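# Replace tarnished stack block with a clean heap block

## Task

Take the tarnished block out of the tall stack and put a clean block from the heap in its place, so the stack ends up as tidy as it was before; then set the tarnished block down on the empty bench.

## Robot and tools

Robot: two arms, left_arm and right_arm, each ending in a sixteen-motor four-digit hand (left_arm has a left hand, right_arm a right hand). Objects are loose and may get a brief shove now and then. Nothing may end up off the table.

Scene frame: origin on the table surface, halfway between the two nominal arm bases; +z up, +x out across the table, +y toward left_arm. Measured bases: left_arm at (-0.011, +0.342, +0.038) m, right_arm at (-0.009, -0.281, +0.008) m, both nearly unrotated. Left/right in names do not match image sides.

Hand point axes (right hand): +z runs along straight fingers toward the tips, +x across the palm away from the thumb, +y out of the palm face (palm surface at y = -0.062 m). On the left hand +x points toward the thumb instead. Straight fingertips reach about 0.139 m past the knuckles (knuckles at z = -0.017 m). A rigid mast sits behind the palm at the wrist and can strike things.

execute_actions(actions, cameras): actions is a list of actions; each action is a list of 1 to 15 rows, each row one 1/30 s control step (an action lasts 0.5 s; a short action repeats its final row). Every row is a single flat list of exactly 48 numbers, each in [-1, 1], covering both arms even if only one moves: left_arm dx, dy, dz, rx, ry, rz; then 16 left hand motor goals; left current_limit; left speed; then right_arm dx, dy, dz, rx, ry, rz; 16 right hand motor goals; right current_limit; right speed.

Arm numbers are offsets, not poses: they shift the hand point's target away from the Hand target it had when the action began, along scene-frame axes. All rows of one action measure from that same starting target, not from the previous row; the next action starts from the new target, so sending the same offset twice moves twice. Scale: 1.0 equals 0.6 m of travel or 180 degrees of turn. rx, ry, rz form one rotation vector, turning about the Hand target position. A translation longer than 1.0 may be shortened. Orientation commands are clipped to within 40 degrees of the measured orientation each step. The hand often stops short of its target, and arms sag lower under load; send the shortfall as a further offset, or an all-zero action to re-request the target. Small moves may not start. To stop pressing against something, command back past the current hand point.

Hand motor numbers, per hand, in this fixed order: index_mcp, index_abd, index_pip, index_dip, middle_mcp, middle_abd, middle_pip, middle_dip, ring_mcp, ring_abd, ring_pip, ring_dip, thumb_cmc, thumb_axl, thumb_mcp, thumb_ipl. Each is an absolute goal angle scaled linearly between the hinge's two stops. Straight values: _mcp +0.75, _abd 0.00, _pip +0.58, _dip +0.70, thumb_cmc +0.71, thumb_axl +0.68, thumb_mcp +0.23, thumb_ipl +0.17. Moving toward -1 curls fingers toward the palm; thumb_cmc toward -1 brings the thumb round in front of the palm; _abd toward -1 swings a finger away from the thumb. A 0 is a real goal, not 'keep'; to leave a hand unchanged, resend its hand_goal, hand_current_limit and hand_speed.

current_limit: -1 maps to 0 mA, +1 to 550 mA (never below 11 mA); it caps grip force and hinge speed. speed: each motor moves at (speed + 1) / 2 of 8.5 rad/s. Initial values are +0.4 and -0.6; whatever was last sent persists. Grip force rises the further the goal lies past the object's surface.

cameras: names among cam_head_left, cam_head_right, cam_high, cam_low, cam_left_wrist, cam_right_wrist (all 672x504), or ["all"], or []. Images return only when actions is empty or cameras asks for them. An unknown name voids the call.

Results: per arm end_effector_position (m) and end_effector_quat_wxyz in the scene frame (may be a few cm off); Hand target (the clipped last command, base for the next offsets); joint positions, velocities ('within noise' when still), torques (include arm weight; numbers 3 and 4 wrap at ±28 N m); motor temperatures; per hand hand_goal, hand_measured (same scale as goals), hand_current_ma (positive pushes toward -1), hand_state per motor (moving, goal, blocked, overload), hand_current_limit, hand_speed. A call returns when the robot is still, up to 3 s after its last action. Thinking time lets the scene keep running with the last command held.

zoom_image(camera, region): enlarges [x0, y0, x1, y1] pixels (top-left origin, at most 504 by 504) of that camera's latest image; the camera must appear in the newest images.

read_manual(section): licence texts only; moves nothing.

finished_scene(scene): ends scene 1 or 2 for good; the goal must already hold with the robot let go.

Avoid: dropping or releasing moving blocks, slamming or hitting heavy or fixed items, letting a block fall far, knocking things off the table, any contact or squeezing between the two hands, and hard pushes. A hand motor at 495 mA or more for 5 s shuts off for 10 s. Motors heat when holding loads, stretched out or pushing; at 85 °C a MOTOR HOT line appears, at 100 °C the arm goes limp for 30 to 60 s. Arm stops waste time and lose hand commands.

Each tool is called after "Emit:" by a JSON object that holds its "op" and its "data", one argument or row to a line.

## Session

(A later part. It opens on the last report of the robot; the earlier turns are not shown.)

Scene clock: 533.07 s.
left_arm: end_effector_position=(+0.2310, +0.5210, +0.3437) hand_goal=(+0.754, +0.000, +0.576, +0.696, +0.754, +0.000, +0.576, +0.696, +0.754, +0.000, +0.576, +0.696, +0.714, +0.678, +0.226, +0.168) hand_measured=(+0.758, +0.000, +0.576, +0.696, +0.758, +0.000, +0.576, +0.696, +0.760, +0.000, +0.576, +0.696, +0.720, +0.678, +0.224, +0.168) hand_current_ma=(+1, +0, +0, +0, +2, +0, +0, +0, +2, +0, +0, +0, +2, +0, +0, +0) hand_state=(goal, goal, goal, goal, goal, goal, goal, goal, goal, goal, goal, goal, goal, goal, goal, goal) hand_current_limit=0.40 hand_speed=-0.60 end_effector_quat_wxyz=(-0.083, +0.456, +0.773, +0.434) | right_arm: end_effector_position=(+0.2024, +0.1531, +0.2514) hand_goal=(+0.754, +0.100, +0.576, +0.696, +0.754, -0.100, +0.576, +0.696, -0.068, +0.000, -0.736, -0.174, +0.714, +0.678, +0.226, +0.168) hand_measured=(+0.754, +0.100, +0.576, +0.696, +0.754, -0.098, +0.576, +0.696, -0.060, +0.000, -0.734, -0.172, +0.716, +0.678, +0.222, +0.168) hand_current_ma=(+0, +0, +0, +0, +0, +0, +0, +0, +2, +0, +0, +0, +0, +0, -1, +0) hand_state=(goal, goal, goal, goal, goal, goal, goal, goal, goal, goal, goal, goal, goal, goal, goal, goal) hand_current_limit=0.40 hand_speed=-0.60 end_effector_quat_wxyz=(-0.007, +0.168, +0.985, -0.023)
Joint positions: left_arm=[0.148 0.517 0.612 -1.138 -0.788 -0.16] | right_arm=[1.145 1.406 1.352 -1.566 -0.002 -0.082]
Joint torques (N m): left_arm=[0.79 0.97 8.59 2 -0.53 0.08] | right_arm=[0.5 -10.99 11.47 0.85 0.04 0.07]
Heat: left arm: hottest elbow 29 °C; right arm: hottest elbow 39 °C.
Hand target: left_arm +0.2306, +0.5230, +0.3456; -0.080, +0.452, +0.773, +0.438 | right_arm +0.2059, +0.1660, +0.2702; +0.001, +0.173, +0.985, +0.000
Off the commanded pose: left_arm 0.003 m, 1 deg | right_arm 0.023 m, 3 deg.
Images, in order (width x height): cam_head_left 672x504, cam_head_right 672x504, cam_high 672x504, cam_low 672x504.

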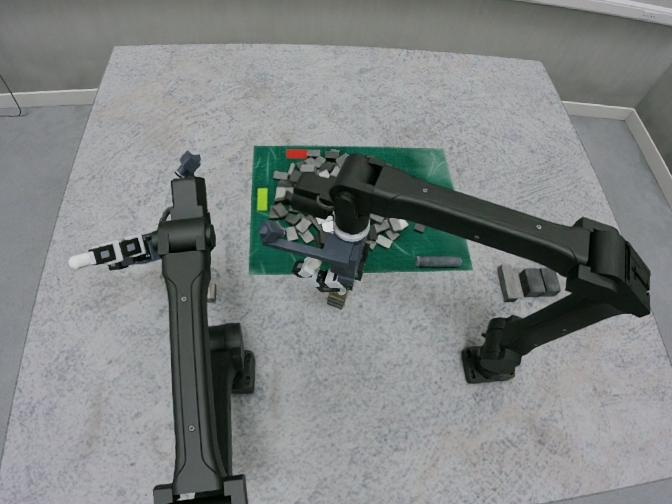

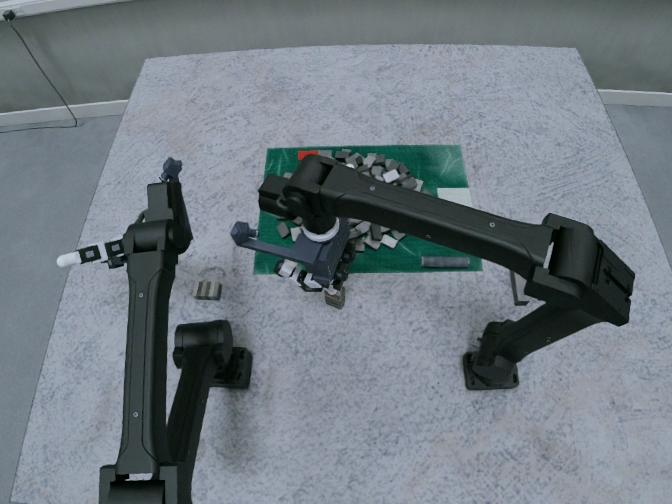

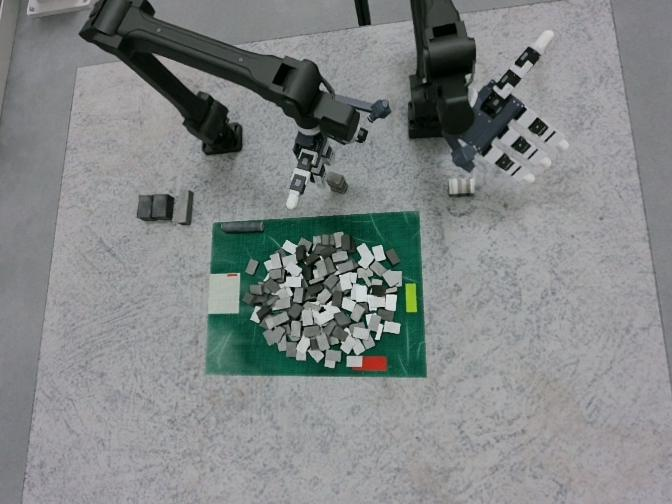

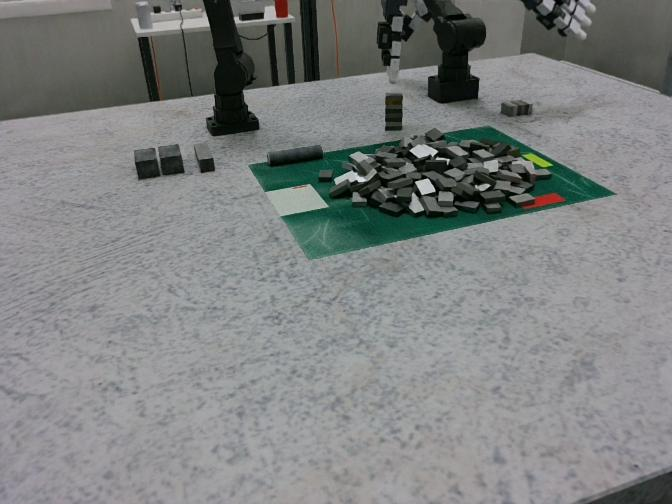

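Emit:
{"op": "execute_actions", "data": {
  "actions": [
    [[0,0,0,0,0,0,0.754,0,0.576,0.696,0.754,0,0.576,0.696,0.754,0,0.576,0.696,0.714,0.678,0.226,0.168,0.4,-0.6,0,0,-0.033,0,0,0,0.754,0.1,0.576,0.696,0.754,-0.1,0.576,0.696,-0.068,0,-0.737,-0.174,0.714,0.678,0.226,0.168,0.4,-0.6]]
  ],
  "cameras": ["cam_high", "cam_low", "cam_head_left", "cam_head_right"]
}}

Emit:
{"op": "zoom_image", "data": {
  "camera": "cam_low",
  "region": [350, 40, 440, 140]
}}

Emit:
{"op": "zoom_image", "data": {
  "camera": "cam_high",
  "region": [290, 130, 380, 220]
}}

Emit:
{"op": "zoom_image", "data": {
  "camera": "cam_head_right",
  "region": [290, 240, 380, 320]
}}

Scene clock: 581.43 s.
left_arm: end_effector_position=(+0.2310, +0.5210, +0.3437) hand_goal=(+0.754, +0.000, +0.576, +0.696, +0.754, +0.000, +0.576, +0.696, +0.754, +0.000, +0.576, +0.696, +0.714, +0.678, +0.226, +0.168) hand_measured=(+0.758, +0.000, +0.576, +0.696, +0.758, +0.000, +0.576, +0.696, +0.760, +0.000, +0.576, +0.696, +0.720, +0.678, +0.224, +0.168) hand_current_ma=(+1, +0, +0, +0, +2, +0, +0, +0, +2, +0, +0, +0, +2, +0, +0, +0) hand_state=(goal, goal, goal, goal, goal, goal, goal, goal, goal, goal, goal, goal, goal, goal, goal, goal) hand_current_limit=0.40 hand_speed=-0.60 end_effector_quat_wxyz=(-0.083, +0.456, +0.773, +0.434) | right_arm: end_effector_position=(+0.2076, +0.1644, +0.2555) hand_goal=(+0.754, +0.100, +0.576, +0.696, +0.754, -0.100, +0.576, +0.696, -0.068, +0.000, -0.736, -0.174, +0.714, +0.678, +0.226, +0.168) hand_measured=(+0.754, +0.100, +0.576, +0.696, +0.754, -0.098, +0.576, +0.696, -0.060, +0.000, -0.734, -0.172, +0.716, +0.678, +0.222, +0.168) hand_current_ma=(+0, +0, +0, +0, +0, +0, +0, +0, +2, +0, +0, +0, +0, +0, -1, +0) hand_state=(goal, goal, goal, goal, goal, goal, goal, goal, goal, goal, goal, goal, goal, goal, goal, goal) hand_current_limit=0.40 hand_speed=-0.60 end_effector_quat_wxyz=(+0.000, +0.169, +0.986, +0.001)
Joint positions: left_arm=[0.148 0.517 0.612 -1.138 -0.788 -0.16] | right_arm=[1.145 1.406 1.352 -1.516 -0.001 -0.081]
Joint torques (N m): left_arm=[0.85 1.03 8.61 2.02 -0.53 0.08] | right_arm=[0.56 -10.87 7.64 1.01 0.05 0.08]
Heat: left arm: hottest elbow 29 °C; right arm: hottest elbow 38 °C.
Hand target: left_arm +0.2306, +0.5230, +0.3456; -0.080, +0.452, +0.773, +0.438 | right_arm +0.2059, +0.1660, +0.2504; +0.001, +0.173, +0.985, +0.000
Off the commanded pose: left_arm 0.003 m, 1 deg | right_arm 0.006 m, 1 deg.
Images, in order (width x height): cam_head_left 672x504, cam_head_right 672x504, cam_high 672x504, cam_low 672x504.

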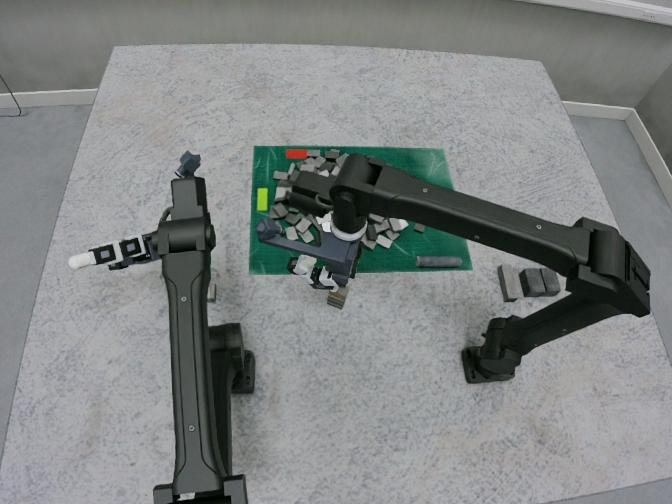

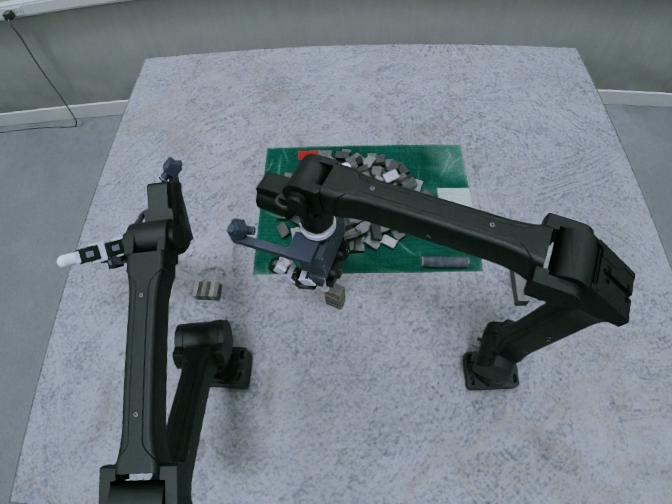

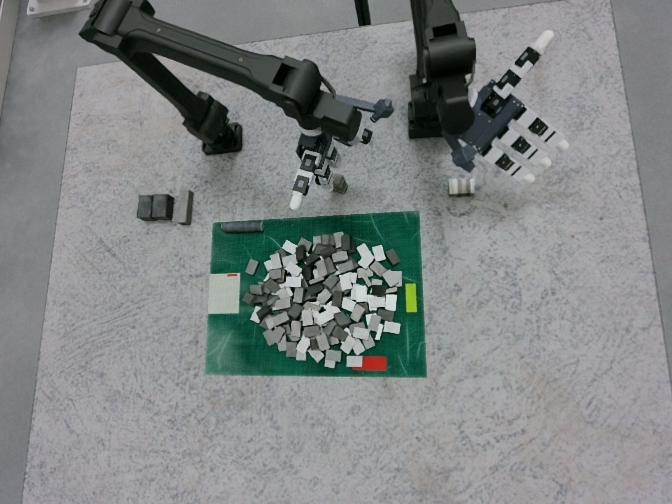

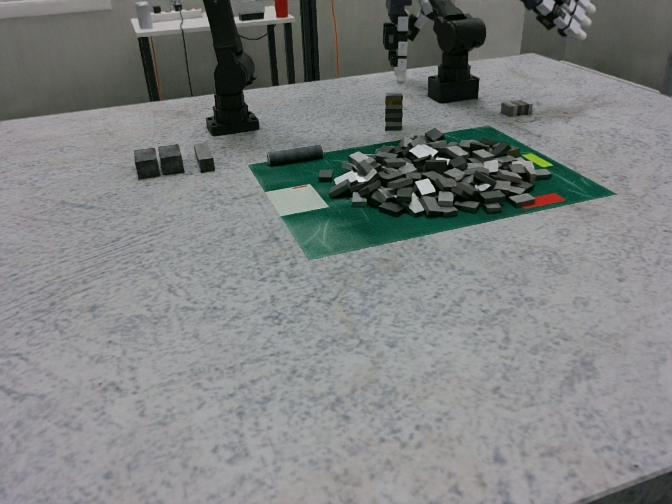

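Scaled by 5.040 from the camera's 672x504 image, which has a finer 960x720 frame.

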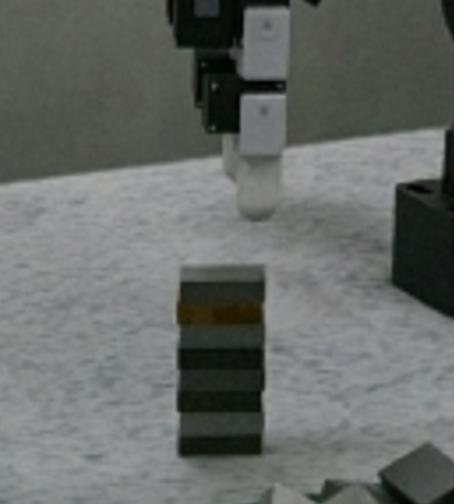

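Scaled by 5.600 from the camera's 672x504 image, which has a finer 960x720 frame.

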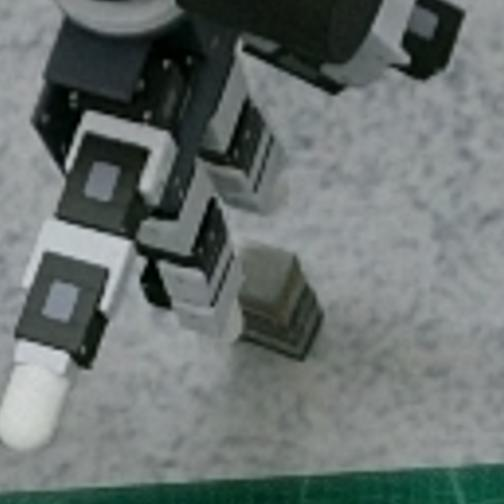

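Scaled by 5.600 from the camera's 672x504 image, which has a finer 960x720 frame.

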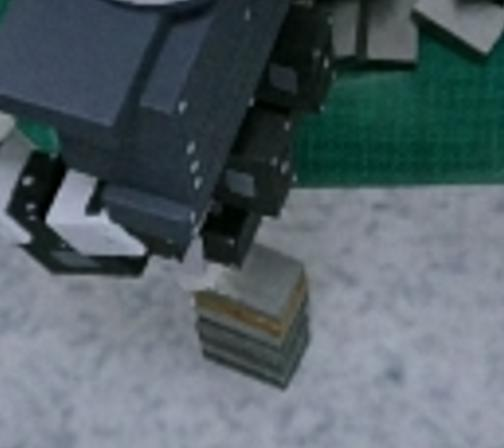

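Emit:
{"op": "execute_actions", "data": {
  "actions": [
    [[0,0,0,0,0,0,0.754,0,0.576,0.696,0.754,0,0.576,0.696,0.754,0,0.576,0.696,0.714,0.678,0.226,0.168,0.4,-0.6,-0.0083,-0.0142,-0.02,0,0,-0.0278,0.754,0.15,0.576,0.696,0.754,-0.15,0.576,0.696,-0.068,0,-0.737,-0.174,0.714,0.678,0.226,0.168,0.4,-0.6]],
    [[0,0,0,0,0,0,0.754,0,0.576,0.696,0.754,0,0.576,0.696,0.754,0,0.576,0.696,0.714,0.678,0.226,0.168,0.4,-0.6,0,0,0,0,0,0,0.754,0.15,0.576,0.696,0.754,-0.15,0.576,0.696,-0.068,0,-0.737,-0.174,0.714,0.678,0.226,0.168,0.4,-0.6]]
  ],
  "cameras": ["cam_high", "cam_low", "cam_right_wrist", "cam_head_right"]
}}

Emit:
{"op": "zoom_image", "data": {
  "camera": "cam_low",
  "region": [350, 40, 440, 140]
}}

Emit:
{"op": "zoom_image", "data": {
  "camera": "cam_high",
  "region": [290, 130, 380, 220]
}}

Emit:
{"op": "zoom_image", "data": {
  "camera": "cam_head_right",
  "region": [290, 240, 380, 320]
}}

Scene clock: 664.30 s.
left_arm: end_effector_position=(+0.2310, +0.5210, +0.3437) hand_goal=(+0.754, +0.000, +0.576, +0.696, +0.754, +0.000, +0.576, +0.696, +0.754, +0.000, +0.576, +0.696, +0.714, +0.678, +0.226, +0.168) hand_measured=(+0.758, +0.000, +0.576, +0.696, +0.758, +0.000, +0.576, +0.696, +0.760, +0.000, +0.576, +0.696, +0.720, +0.678, +0.224, +0.168) hand_current_ma=(+1, +0, +0, +0, +2, +0, +0, +0, +2, +0, +0, +0, +2, +0, +0, +0) hand_state=(goal, goal, goal, goal, goal, goal, goal, goal, goal, goal, goal, goal, goal, goal, goal, goal) hand_current_limit=0.40 hand_speed=-0.60 end_effector_quat_wxyz=(-0.083, +0.456, +0.773, +0.434) | right_arm: end_effector_position=(+0.2037, +0.1567, +0.2341) hand_goal=(+0.754, +0.150, +0.576, +0.696, +0.754, -0.150, +0.576, +0.696, -0.068, +0.000, -0.736, -0.174, +0.714, +0.678, +0.226, +0.168) hand_measured=(+0.754, +0.146, +0.576, +0.696, +0.754, -0.144, +0.576, +0.696, -0.060, +0.000, -0.734, -0.172, +0.716, +0.678, +0.222, +0.168) hand_current_ma=(+0, -1, +0, +0, +0, +1, +0, +0, +2, +0, +0, +0, +0, +0, -1, +0) hand_state=(goal, goal, goal, goal, goal, goal, goal, goal, goal, goal, goal, goal, goal, goal, goal, goal) hand_current_limit=0.40 hand_speed=-0.60 end_effector_quat_wxyz=(-0.002, +0.212, +0.977, -0.009)
Joint positions: left_arm=[0.148 0.517 0.612 -1.138 -0.788 -0.16] | right_arm=[1.165 1.405 1.3 -1.484 -0.001 0.028]
Joint torques (N m): left_arm=[0.85 1.03 8.62 2 -0.52 0.08] | right_arm=[0.67 -12.1 7.82 0.95 0.06 0.08]
Motor temperatures (°C): left_arm=[26 23 30 25 27 23] | right_arm=[29 25 34 22 25 25]
Heat: left arm: hottest elbow 30 °C; right arm: hottest elbow 34 °C.
Hand target: left_arm +0.2306, +0.5230, +0.3456; -0.080, +0.452, +0.773, +0.438 | right_arm +0.2010, +0.1574, +0.2384; +0.001, +0.216, +0.976, +0.000
Off the commanded pose: left_arm 0.003 m, 1 deg | right_arm 0.005 m, 1 deg.
Images, in order (width x height): cam_head_right 672x504, cam_high 672x504, cam_low 672x504, cam_right_wrist 672x504.

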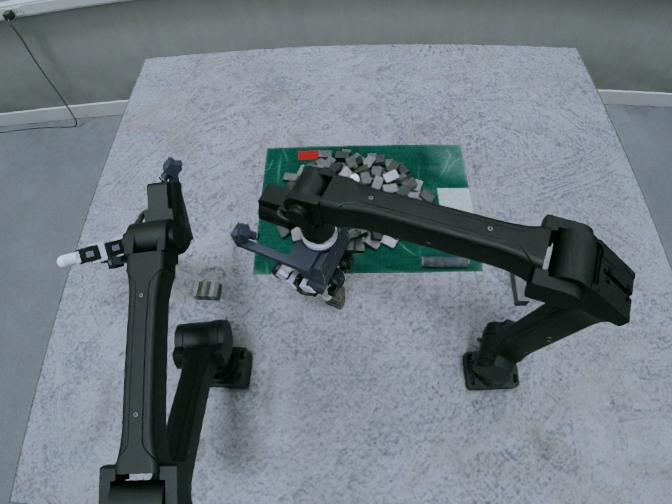

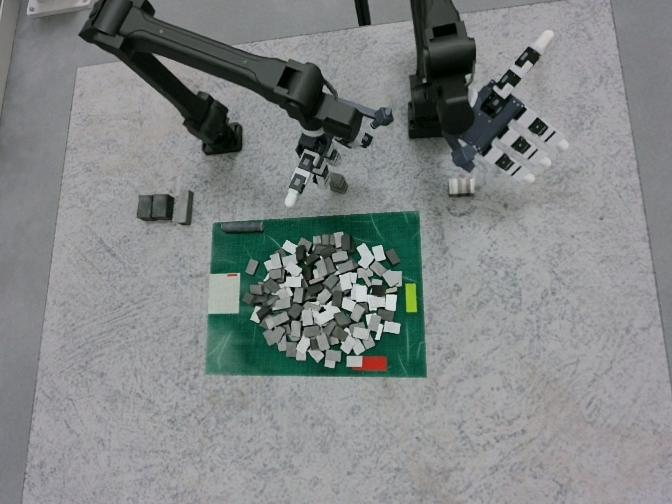

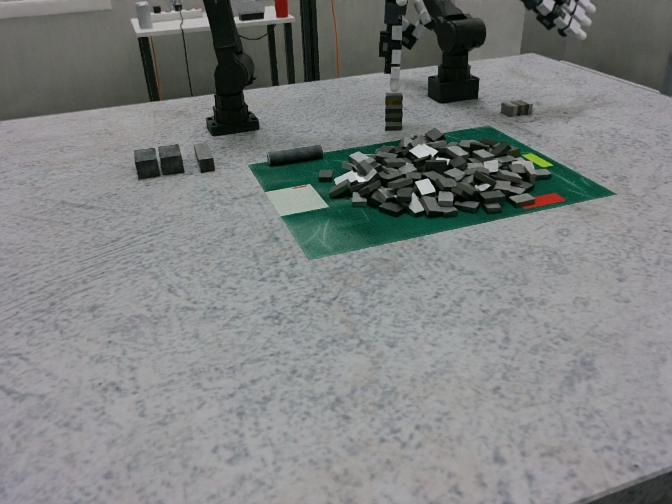

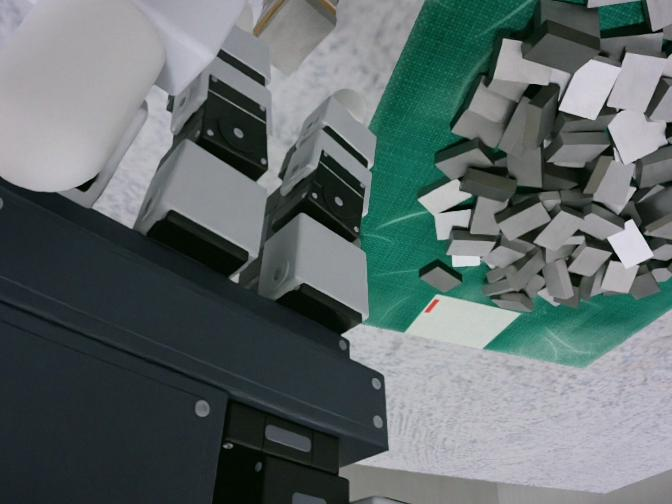

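Scaled by 5.040 from the camera's 672x504 image, which has a finer 960x720 frame.

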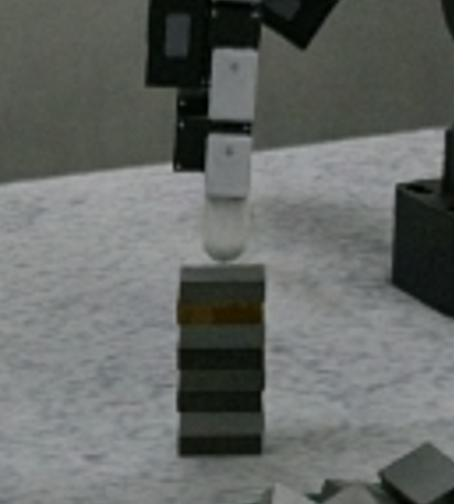

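Scaled by 5.600 from the camera's 672x504 image, which has a finer 960x720 frame.

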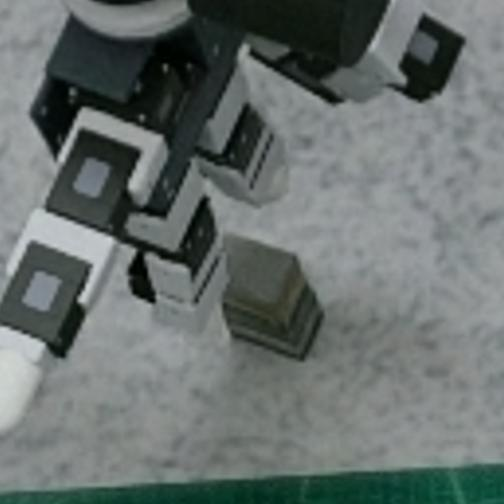

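Scaled by 5.600 from the camera's 672x504 image, which has a finer 960x720 frame.

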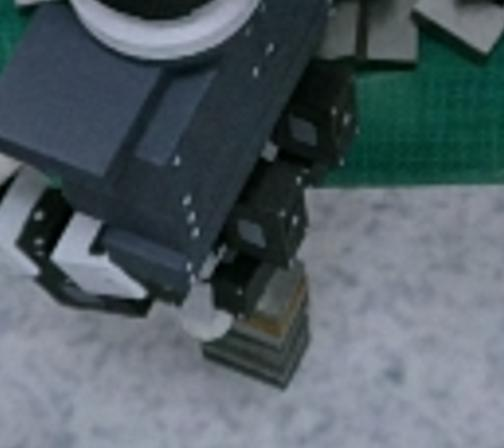

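Emit:
{"op": "execute_actions", "data": {
  "actions": [
    [[0,0,0,0,0,0,0.754,0,0.576,0.696,0.754,0,0.576,0.696,0.754,0,0.576,0.696,0.714,0.678,0.226,0.168,0.4,-0.6,-0.0133,0.0028,-0.0167,0,0,0,0.754,0.15,0.576,0.696,0.754,-0.15,0.576,0.696,-0.068,0,-0.737,-0.174,0.714,0.678,0.226,0.168,0.4,-0.6]],
    [[0,0,0,0,0,0,0.754,0,0.576,0.696,0.754,0,0.576,0.696,0.754,0,0.576,0.696,0.714,0.678,0.226,0.168,0.4,-0.6,0,0,0,0,0,0,0.754,0.15,0.576,0.696,0.754,-0.15,0.576,0.696,-0.068,0,-0.737,-0.174,0.714,0.678,0.226,0.168,0.4,-0.6]]
  ],
  "cameras": ["cam_high", "cam_low", "cam_right_wrist", "cam_head_right"]
}}

Emit:
{"op": "zoom_image", "data": {
  "camera": "cam_low",
  "region": [370, 60, 420, 140]
}}

Emit:
{"op": "zoom_image", "data": {
  "camera": "cam_high",
  "region": [310, 150, 360, 200]
}}

Emit:
{"op": "zoom_image", "data": {
  "camera": "cam_head_right",
  "region": [305, 265, 365, 325]
}}

Emit:
{"op": "zoom_image", "data": {
  "camera": "cam_right_wrist",
  "region": [220, 0, 420, 120]
}}

Scene clock: 711.53 s.
left_arm: end_effector_position=(+0.2310, +0.5210, +0.3437) hand_goal=(+0.754, +0.000, +0.576, +0.696, +0.754, +0.000, +0.576, +0.696, +0.754, +0.000, +0.576, +0.696, +0.714, +0.678, +0.226, +0.168) hand_measured=(+0.758, +0.000, +0.576, +0.696, +0.758, +0.000, +0.576, +0.696, +0.760, +0.000, +0.576, +0.696, +0.720, +0.678, +0.224, +0.168) hand_current_ma=(+1, +0, +0, +0, +2, +0, +0, +0, +2, +0, +0, +0, +2, +0, +0, +0) hand_state=(goal, goal, goal, goal, goal, goal, goal, goal, goal, goal, goal, goal, goal, goal, goal, goal) hand_current_limit=0.40 hand_speed=-0.60 end_effector_quat_wxyz=(-0.083, +0.456, +0.773, +0.434) | right_arm: end_effector_position=(+0.1954, +0.1590, +0.2245) hand_goal=(+0.754, +0.150, +0.576, +0.696, +0.754, -0.150, +0.576, +0.696, -0.068, +0.000, -0.736, -0.174, +0.714, +0.678, +0.226, +0.168) hand_measured=(+0.754, +0.146, +0.576, +0.696, +0.754, -0.144, +0.576, +0.696, -0.060, +0.000, -0.734, -0.172, +0.716, +0.678, +0.222, +0.168) hand_current_ma=(+0, -1, +0, +0, +0, +1, +0, +0, +2, +0, +0, +0, +0, +0, -1, +0) hand_state=(goal, goal, goal, goal, goal, goal, goal, goal, goal, goal, goal, goal, goal, goal, goal, goal) hand_current_limit=0.40 hand_speed=-0.60 end_effector_quat_wxyz=(-0.002, +0.211, +0.977, -0.009)
Joint positions: left_arm=[0.148 0.517 0.612 -1.138 -0.788 -0.16] | right_arm=[1.186 1.405 1.274 -1.457 -0.001 0.048]
Joint torques (N m): left_arm=[0.79 0.97 8.62 2.03 -0.53 0.08] | right_arm=[0.62 -12.04 7.68 0.95 0.06 0.08]
Heat: left arm: hottest elbow 30 °C; right arm: hottest elbow 33 °C.
Hand target: left_arm +0.2306, +0.5230, +0.3456; -0.080, +0.452, +0.773, +0.438 | right_arm +0.1930, +0.1592, +0.2283; +0.001, +0.216, +0.976, +0.000
Off the commanded pose: left_arm 0.003 m, 1 deg | right_arm 0.004 m, 1 deg.
Images, in order (width x height): cam_head_right 672x504, cam_high 672x504, cam_low 672x504, cam_right_wrist 672x504.

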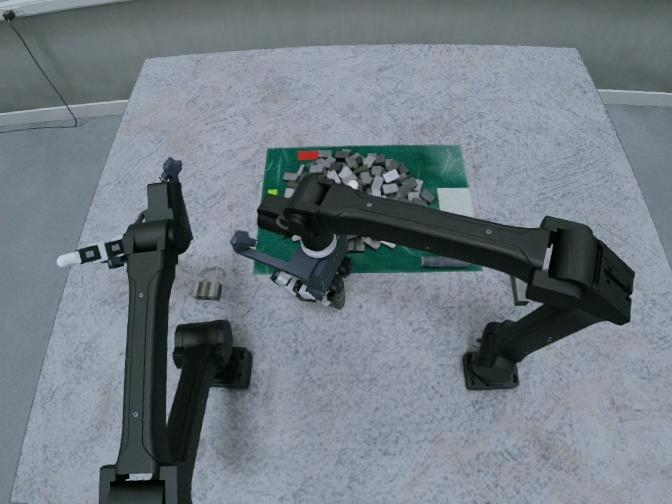

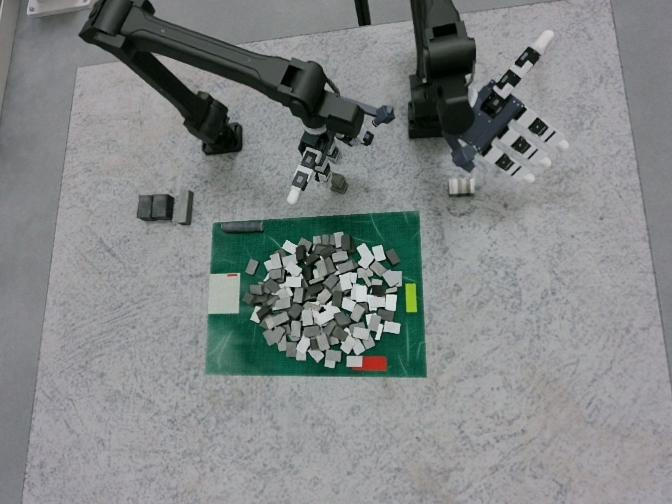

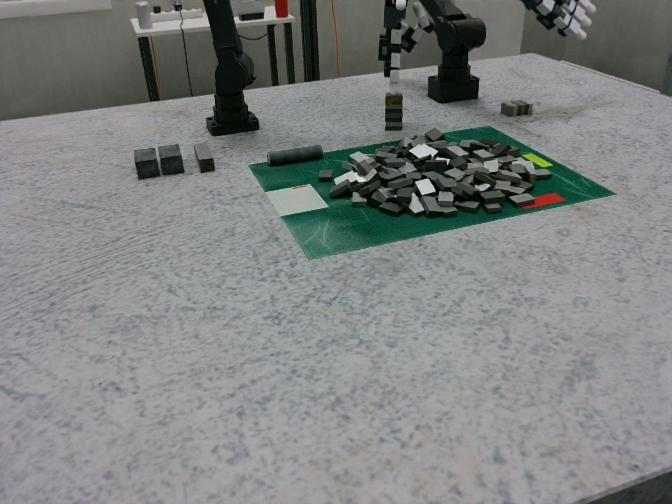

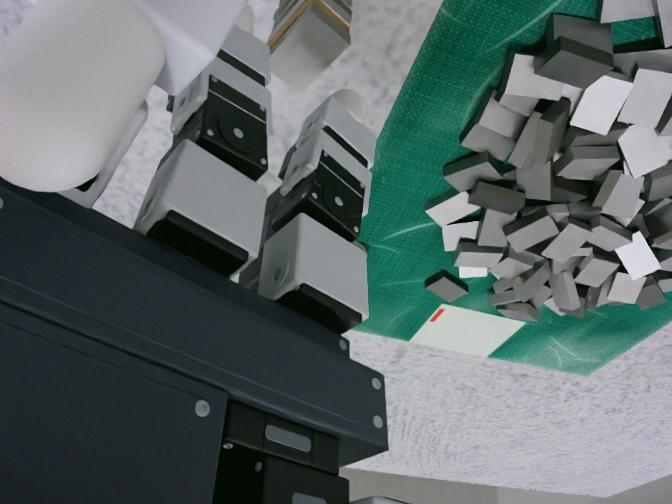

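Scaled by 6.300 from the camera's 672x504 image, which has a finer 960x720 frame.

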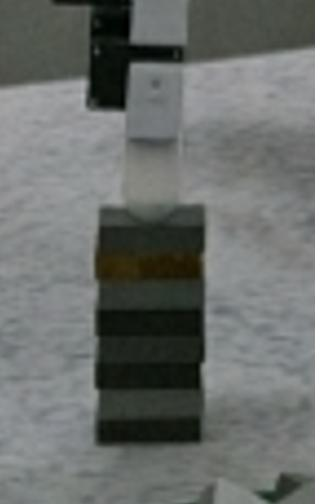

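Scaled by 10.080 from the camera's 672x504 image, which has a finer 960x720 frame.

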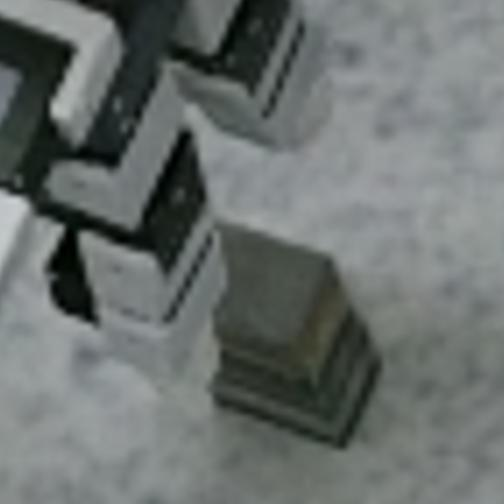

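Scaled by 8.400 from the camera's 672x504 image, which has a finer 960x720 frame.

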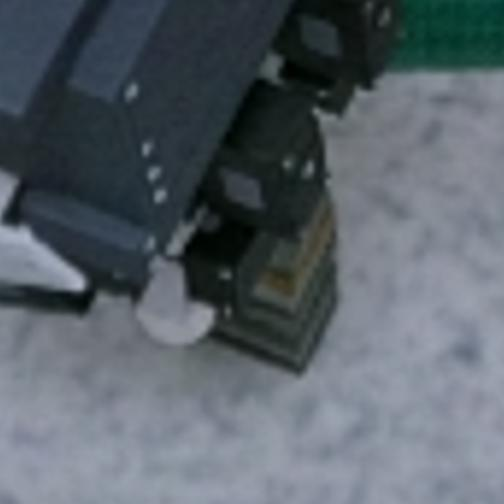

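Scaled by 2.520 from the camera's 672x504 image, which has a finer 960x720 frame.

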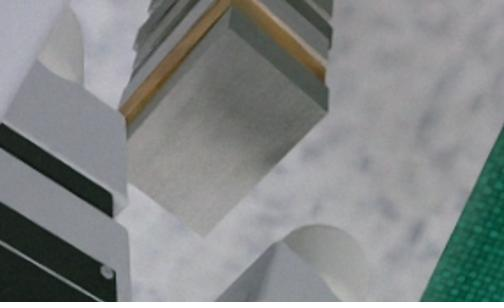

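Emit:
{"op": "execute_actions", "data": {
  "actions": [
    [[0,0,0,0,0,0,0.754,0,0.576,0.696,0.754,0,0.576,0.696,0.754,0,0.576,0.696,0.714,0.678,0.226,0.168,0.4,-0.6,0.0083,-0.0058,-0.008,0,0,0,0.754,0.15,0.576,0.696,0.754,-0.15,0.576,0.696,-0.068,0,-0.737,-0.174,0.714,0.678,0.226,0.168,0.4,-0.6]],
    [[0,0,0,0,0,0,0.754,0,0.576,0.696,0.754,0,0.576,0.696,0.754,0,0.576,0.696,0.714,0.678,0.226,0.168,0.4,-0.6,0,0,-0.022,0,0,0,0.754,0.15,0.576,0.696,0.754,-0.15,0.576,0.696,-0.068,0,-0.737,-0.174,0.714,0.678,0.226,0.168,0.4,-0.6]]
  ],
  "cameras": ["cam_high", "cam_low", "cam_right_wrist", "cam_head_right"]
}}

Emit:
{"op": "zoom_image", "data": {
  "camera": "cam_low",
  "region": [370, 60, 420, 140]
}}

Emit:
{"op": "zoom_image", "data": {
  "camera": "cam_high",
  "region": [310, 150, 360, 200]
}}

Emit:
{"op": "zoom_image", "data": {
  "camera": "cam_head_right",
  "region": [305, 265, 365, 325]
}}

Emit:
{"op": "zoom_image", "data": {
  "camera": "cam_right_wrist",
  "region": [220, 0, 420, 120]
}}

Scene clock: 788.30 s.
left_arm: end_effector_position=(+0.2310, +0.5210, +0.3437) hand_goal=(+0.754, +0.000, +0.576, +0.696, +0.754, +0.000, +0.576, +0.696, +0.754, +0.000, +0.576, +0.696, +0.714, +0.678, +0.226, +0.168) hand_measured=(+0.758, +0.000, +0.576, +0.696, +0.758, +0.000, +0.576, +0.696, +0.760, +0.000, +0.576, +0.696, +0.720, +0.678, +0.224, +0.168) hand_current_ma=(+1, +0, +0, +0, +2, +0, +0, +0, +2, +0, +0, +0, +2, +0, +0, +0) hand_state=(goal, goal, goal, goal, goal, goal, goal, goal, goal, goal, goal, goal, goal, goal, goal, goal) hand_current_limit=0.40 hand_speed=-0.60 end_effector_quat_wxyz=(-0.083, +0.456, +0.773, +0.434) | right_arm: end_effector_position=(+0.1947, +0.1574, +0.2084) hand_goal=(+0.754, +0.150, +0.576, +0.696, +0.754, -0.150, +0.576, +0.696, -0.068, +0.000, -0.736, -0.174, +0.714, +0.678, +0.226, +0.168) hand_measured=(+0.754, +0.146, +0.576, +0.696, +0.754, -0.144, +0.576, +0.696, -0.060, +0.000, -0.734, -0.172, +0.716, +0.678, +0.222, +0.168) hand_current_ma=(+0, -1, +0, +0, +0, +1, +0, +0, +2, +0, +0, +0, +0, +0, -1, +0) hand_state=(goal, goal, goal, goal, goal, goal, goal, goal, goal, goal, goal, goal, goal, goal, goal, goal) hand_current_limit=0.40 hand_speed=-0.60 end_effector_quat_wxyz=(-0.002, +0.211, +0.977, -0.007)
Joint positions: left_arm=[0.148 0.517 0.612 -1.138 -0.788 -0.16] | right_arm=[1.186 1.404 1.23 -1.41 -0.001 0.048]
Joint torques (N m): left_arm=[0.79 1.08 8.61 2.02 -0.53 0.08] | right_arm=[-0.62 -11.63 7.64 0.96 0.07 -0.05]
Heat: left arm: hottest elbow 30 °C; right arm: hottest elbow 33 °C.
Hand target: left_arm +0.2306, +0.5230, +0.3456; -0.080, +0.452, +0.773, +0.438 | right_arm +0.1980, +0.1558, +0.2103; +0.001, +0.216, +0.976, +0.000
Off the commanded pose: left_arm 0.003 m, 1 deg | right_arm 0.004 m, 1 deg.
Images, in order (width x height): cam_head_right 672x504, cam_high 672x504, cam_low 672x504, cam_right_wrist 672x504.

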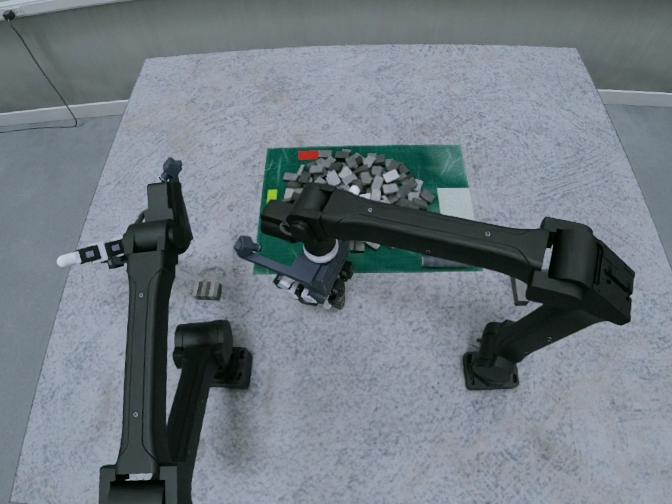

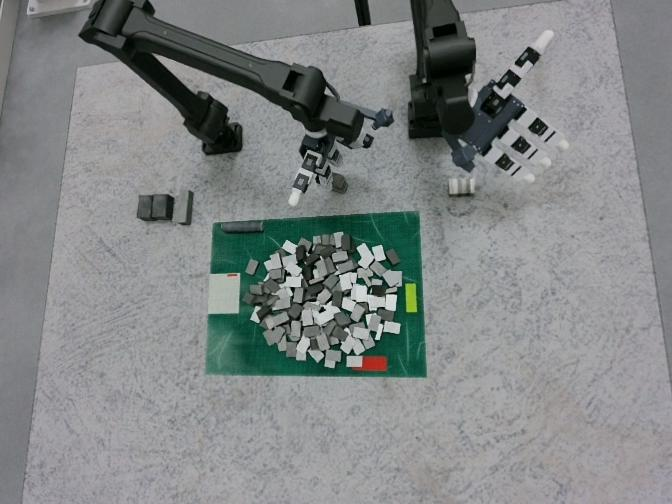

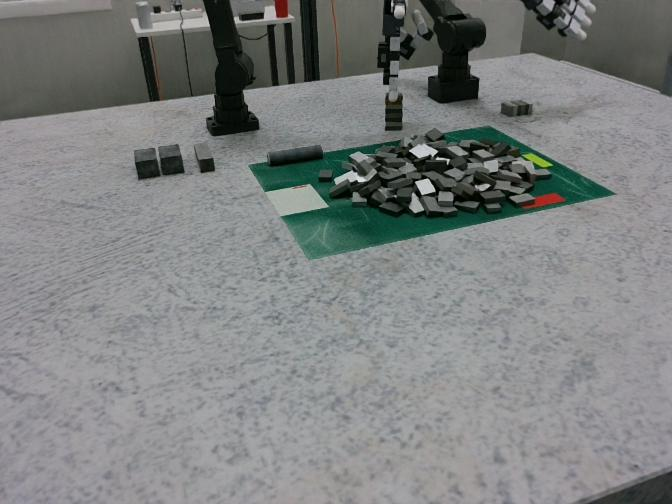

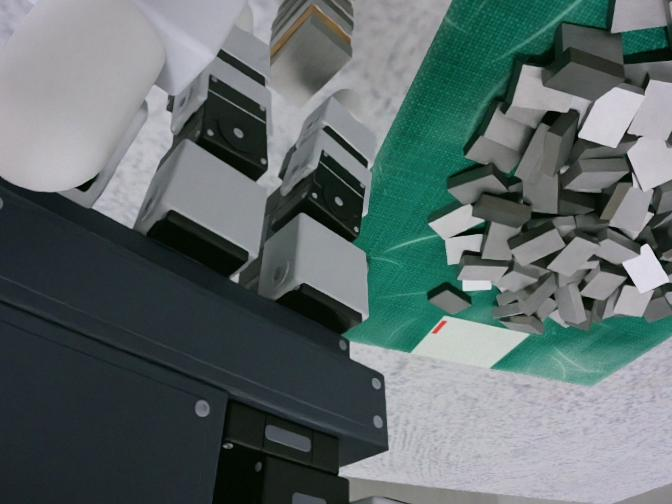

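Scaled by 6.300 from the camera's 672x504 image, which has a finer 960x720 frame.

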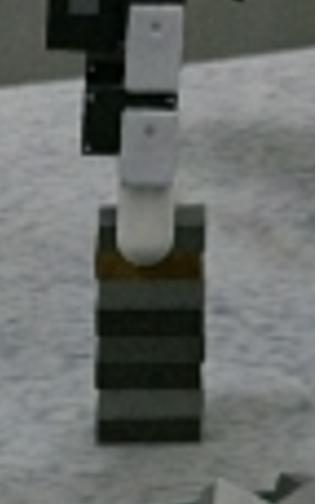

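Scaled by 10.080 from the camera's 672x504 image, which has a finer 960x720 frame.

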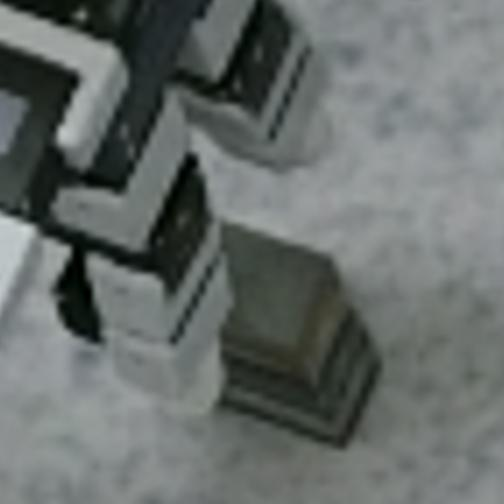

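Scaled by 8.400 from the camera's 672x504 image, which has a finer 960x720 frame.

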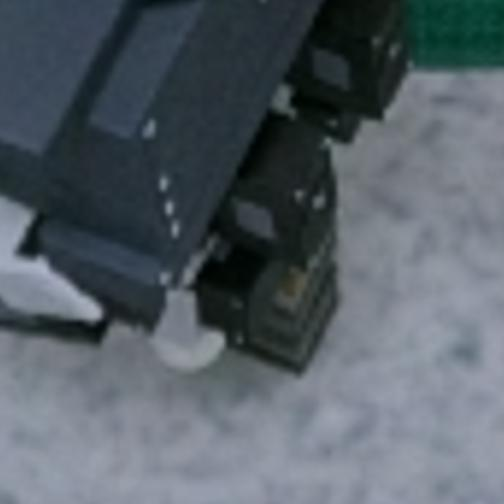

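Scaled by 2.520 from the camera's 672x504 image, which has a finer 960x720 frame.

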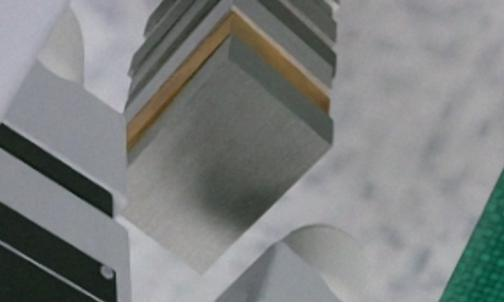

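Emit:
{"op": "execute_actions", "data": {
  "actions": [
    [[0,0,0,0,0,0,0.754,0,0.576,0.696,0.754,0,0.576,0.696,0.754,0,0.576,0.696,0.714,0.678,0.226,0.168,0.4,-0.6,0.0108,0.0003,-0.01,0,0,0,0.754,0.15,0.576,0.696,0.754,-0.15,0.576,0.696,-0.068,0,-0.737,-0.174,0.714,0.678,0.226,0.168,0.4,-0.6]],
    [[0,0,0,0,0,0,0.754,0,0.576,0.696,0.754,0,0.576,0.696,0.754,0,0.576,0.696,0.714,0.678,0.226,0.168,0.4,-0.6,0,0,-0.0138,0,0,0,0.754,0.15,0.576,0.696,0.754,-0.15,0.576,0.696,-0.068,0,-0.737,-0.174,0.714,0.678,0.226,0.168,0.4,-0.6]]
  ],
  "cameras": ["cam_high", "cam_low", "cam_right_wrist", "cam_head_right"]
}}

Emit:
{"op": "zoom_image", "data": {
  "camera": "cam_low",
  "region": [370, 60, 420, 140]
}}

Emit:
{"op": "zoom_image", "data": {
  "camera": "cam_high",
  "region": [310, 150, 360, 200]
}}

Emit:
{"op": "zoom_image", "data": {
  "camera": "cam_head_right",
  "region": [305, 265, 365, 325]
}}

Emit:
{"op": "zoom_image", "data": {
  "camera": "cam_right_wrist",
  "region": [220, 0, 420, 120]
}}

Scene clock: 852.73 s.
left_arm: end_effector_position=(+0.2310, +0.5210, +0.3437) hand_goal=(+0.754, +0.000, +0.576, +0.696, +0.754, +0.000, +0.576, +0.696, +0.754, +0.000, +0.576, +0.696, +0.714, +0.678, +0.226, +0.168) hand_measured=(+0.758, +0.000, +0.576, +0.696, +0.758, +0.000, +0.576, +0.696, +0.760, +0.000, +0.576, +0.696, +0.720, +0.678, +0.224, +0.168) hand_current_ma=(+1, +0, +0, +0, +2, +0, +0, +0, +2, +0, +0, +0, +2, +0, +0, +0) hand_state=(goal, goal, goal, goal, goal, goal, goal, goal, goal, goal, goal, goal, goal, goal, goal, goal) hand_current_limit=0.40 hand_speed=-0.60 end_effector_quat_wxyz=(-0.083, +0.456, +0.773, +0.434) | right_arm: end_effector_position=(+0.2004, +0.1566, +0.2005) hand_goal=(+0.754, +0.150, +0.576, +0.696, +0.754, -0.150, +0.576, +0.696, -0.068, +0.000, -0.736, -0.174, +0.714, +0.678, +0.226, +0.168) hand_measured=(+0.754, +0.146, +0.576, +0.696, +0.754, -0.146, +0.576, +0.696, -0.060, +0.000, -0.734, -0.172, +0.716, +0.678, +0.222, +0.168) hand_current_ma=(+0, -1, +0, +0, +0, +1, +0, +0, +2, +0, +0, +0, +0, +0, -1, +0) hand_state=(goal, goal, goal, goal, goal, goal, goal, goal, goal, goal, goal, goal, goal, goal, goal, goal) hand_current_limit=0.40 hand_speed=-0.60 end_effector_quat_wxyz=(+0.000, +0.217, +0.976, +0.000)
Joint positions: left_arm=[0.148 0.517 0.612 -1.138 -0.788 -0.16] | right_arm=[1.175 1.404 1.206 -1.372 0 0.048]
Joint torques (N m): left_arm=[0.79 1.03 8.58 2.02 -0.53 0.08] | right_arm=[-0.91 -10.46 7.6 1.01 0.06 -0.18]
Heat: left arm: hottest elbow 30 °C; right arm: hottest elbow 32 °C.
Hand target: left_arm +0.2306, +0.5230, +0.3456; -0.080, +0.452, +0.773, +0.438 | right_arm +0.2045, +0.1558, +0.1959; +0.001, +0.216, +0.976, +0.000
Off the commanded pose: left_arm 0.003 m, 1 deg | right_arm 0.006 m, 0 deg.
Images, in order (width x height): cam_head_right 672x504, cam_high 672x504, cam_low 672x504, cam_right_wrist 672x504.

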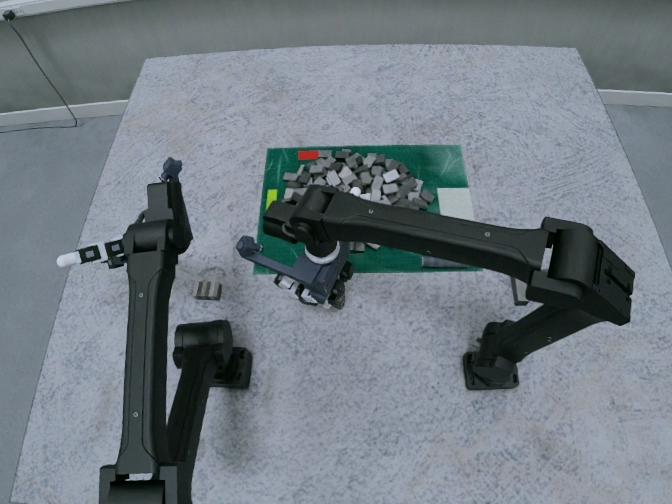

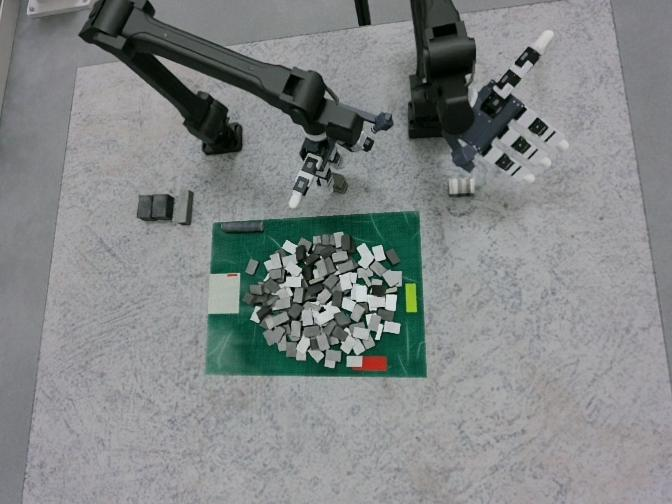

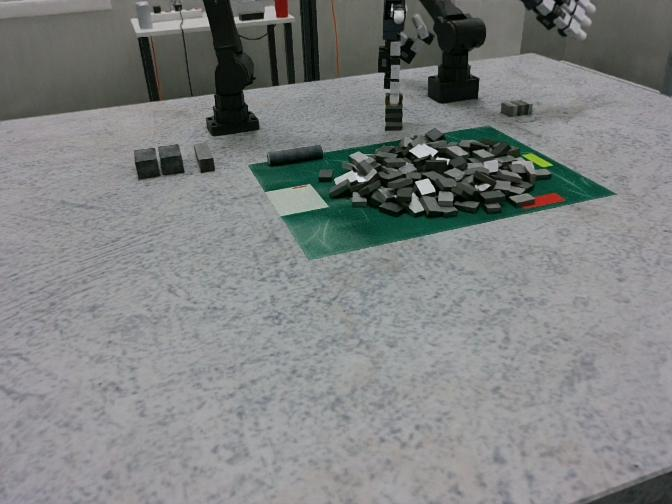

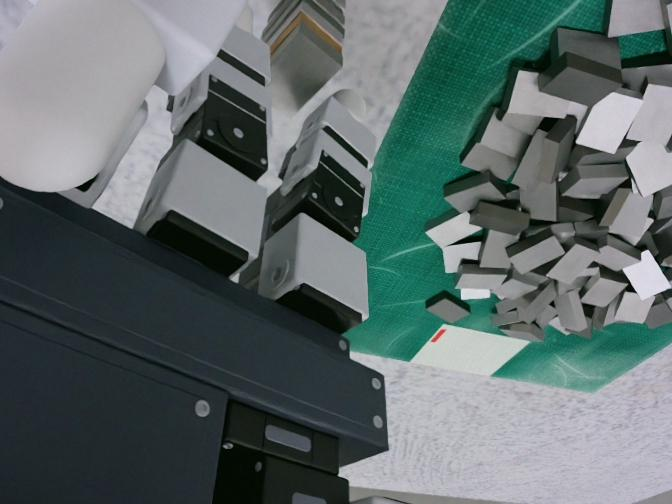

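Scaled by 6.300 from the camera's 672x504 image, which has a finer 960x720 frame.

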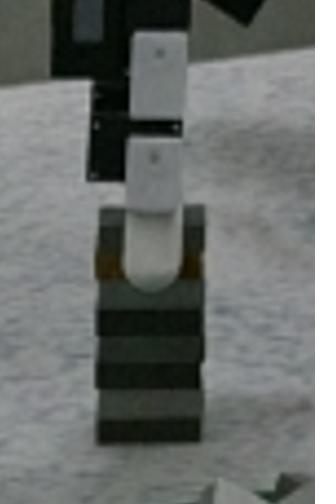

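Scaled by 10.080 from the camera's 672x504 image, which has a finer 960x720 frame.

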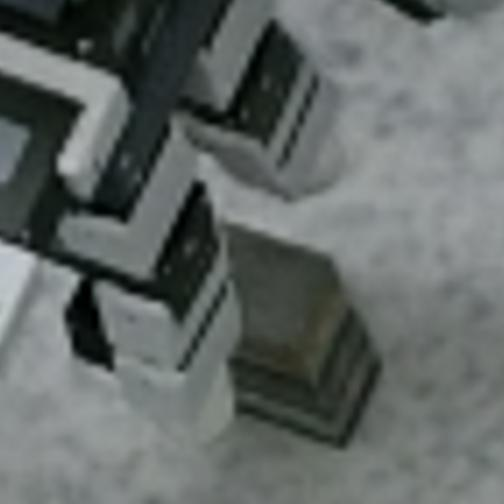

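Scaled by 8.400 from the camera's 672x504 image, which has a finer 960x720 frame.

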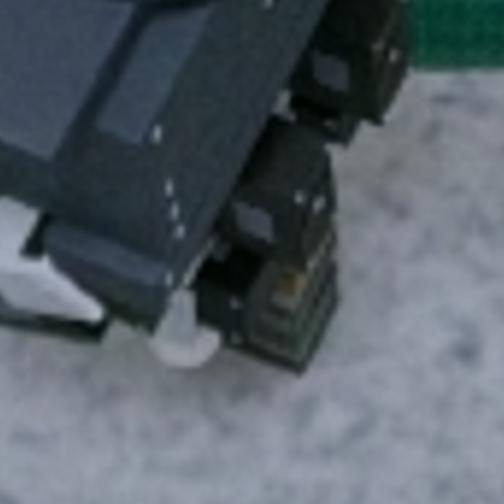

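Scaled by 2.520 from the camera's 672x504 image, which has a finer 960x720 frame.

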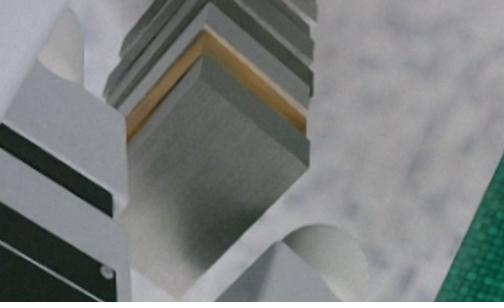

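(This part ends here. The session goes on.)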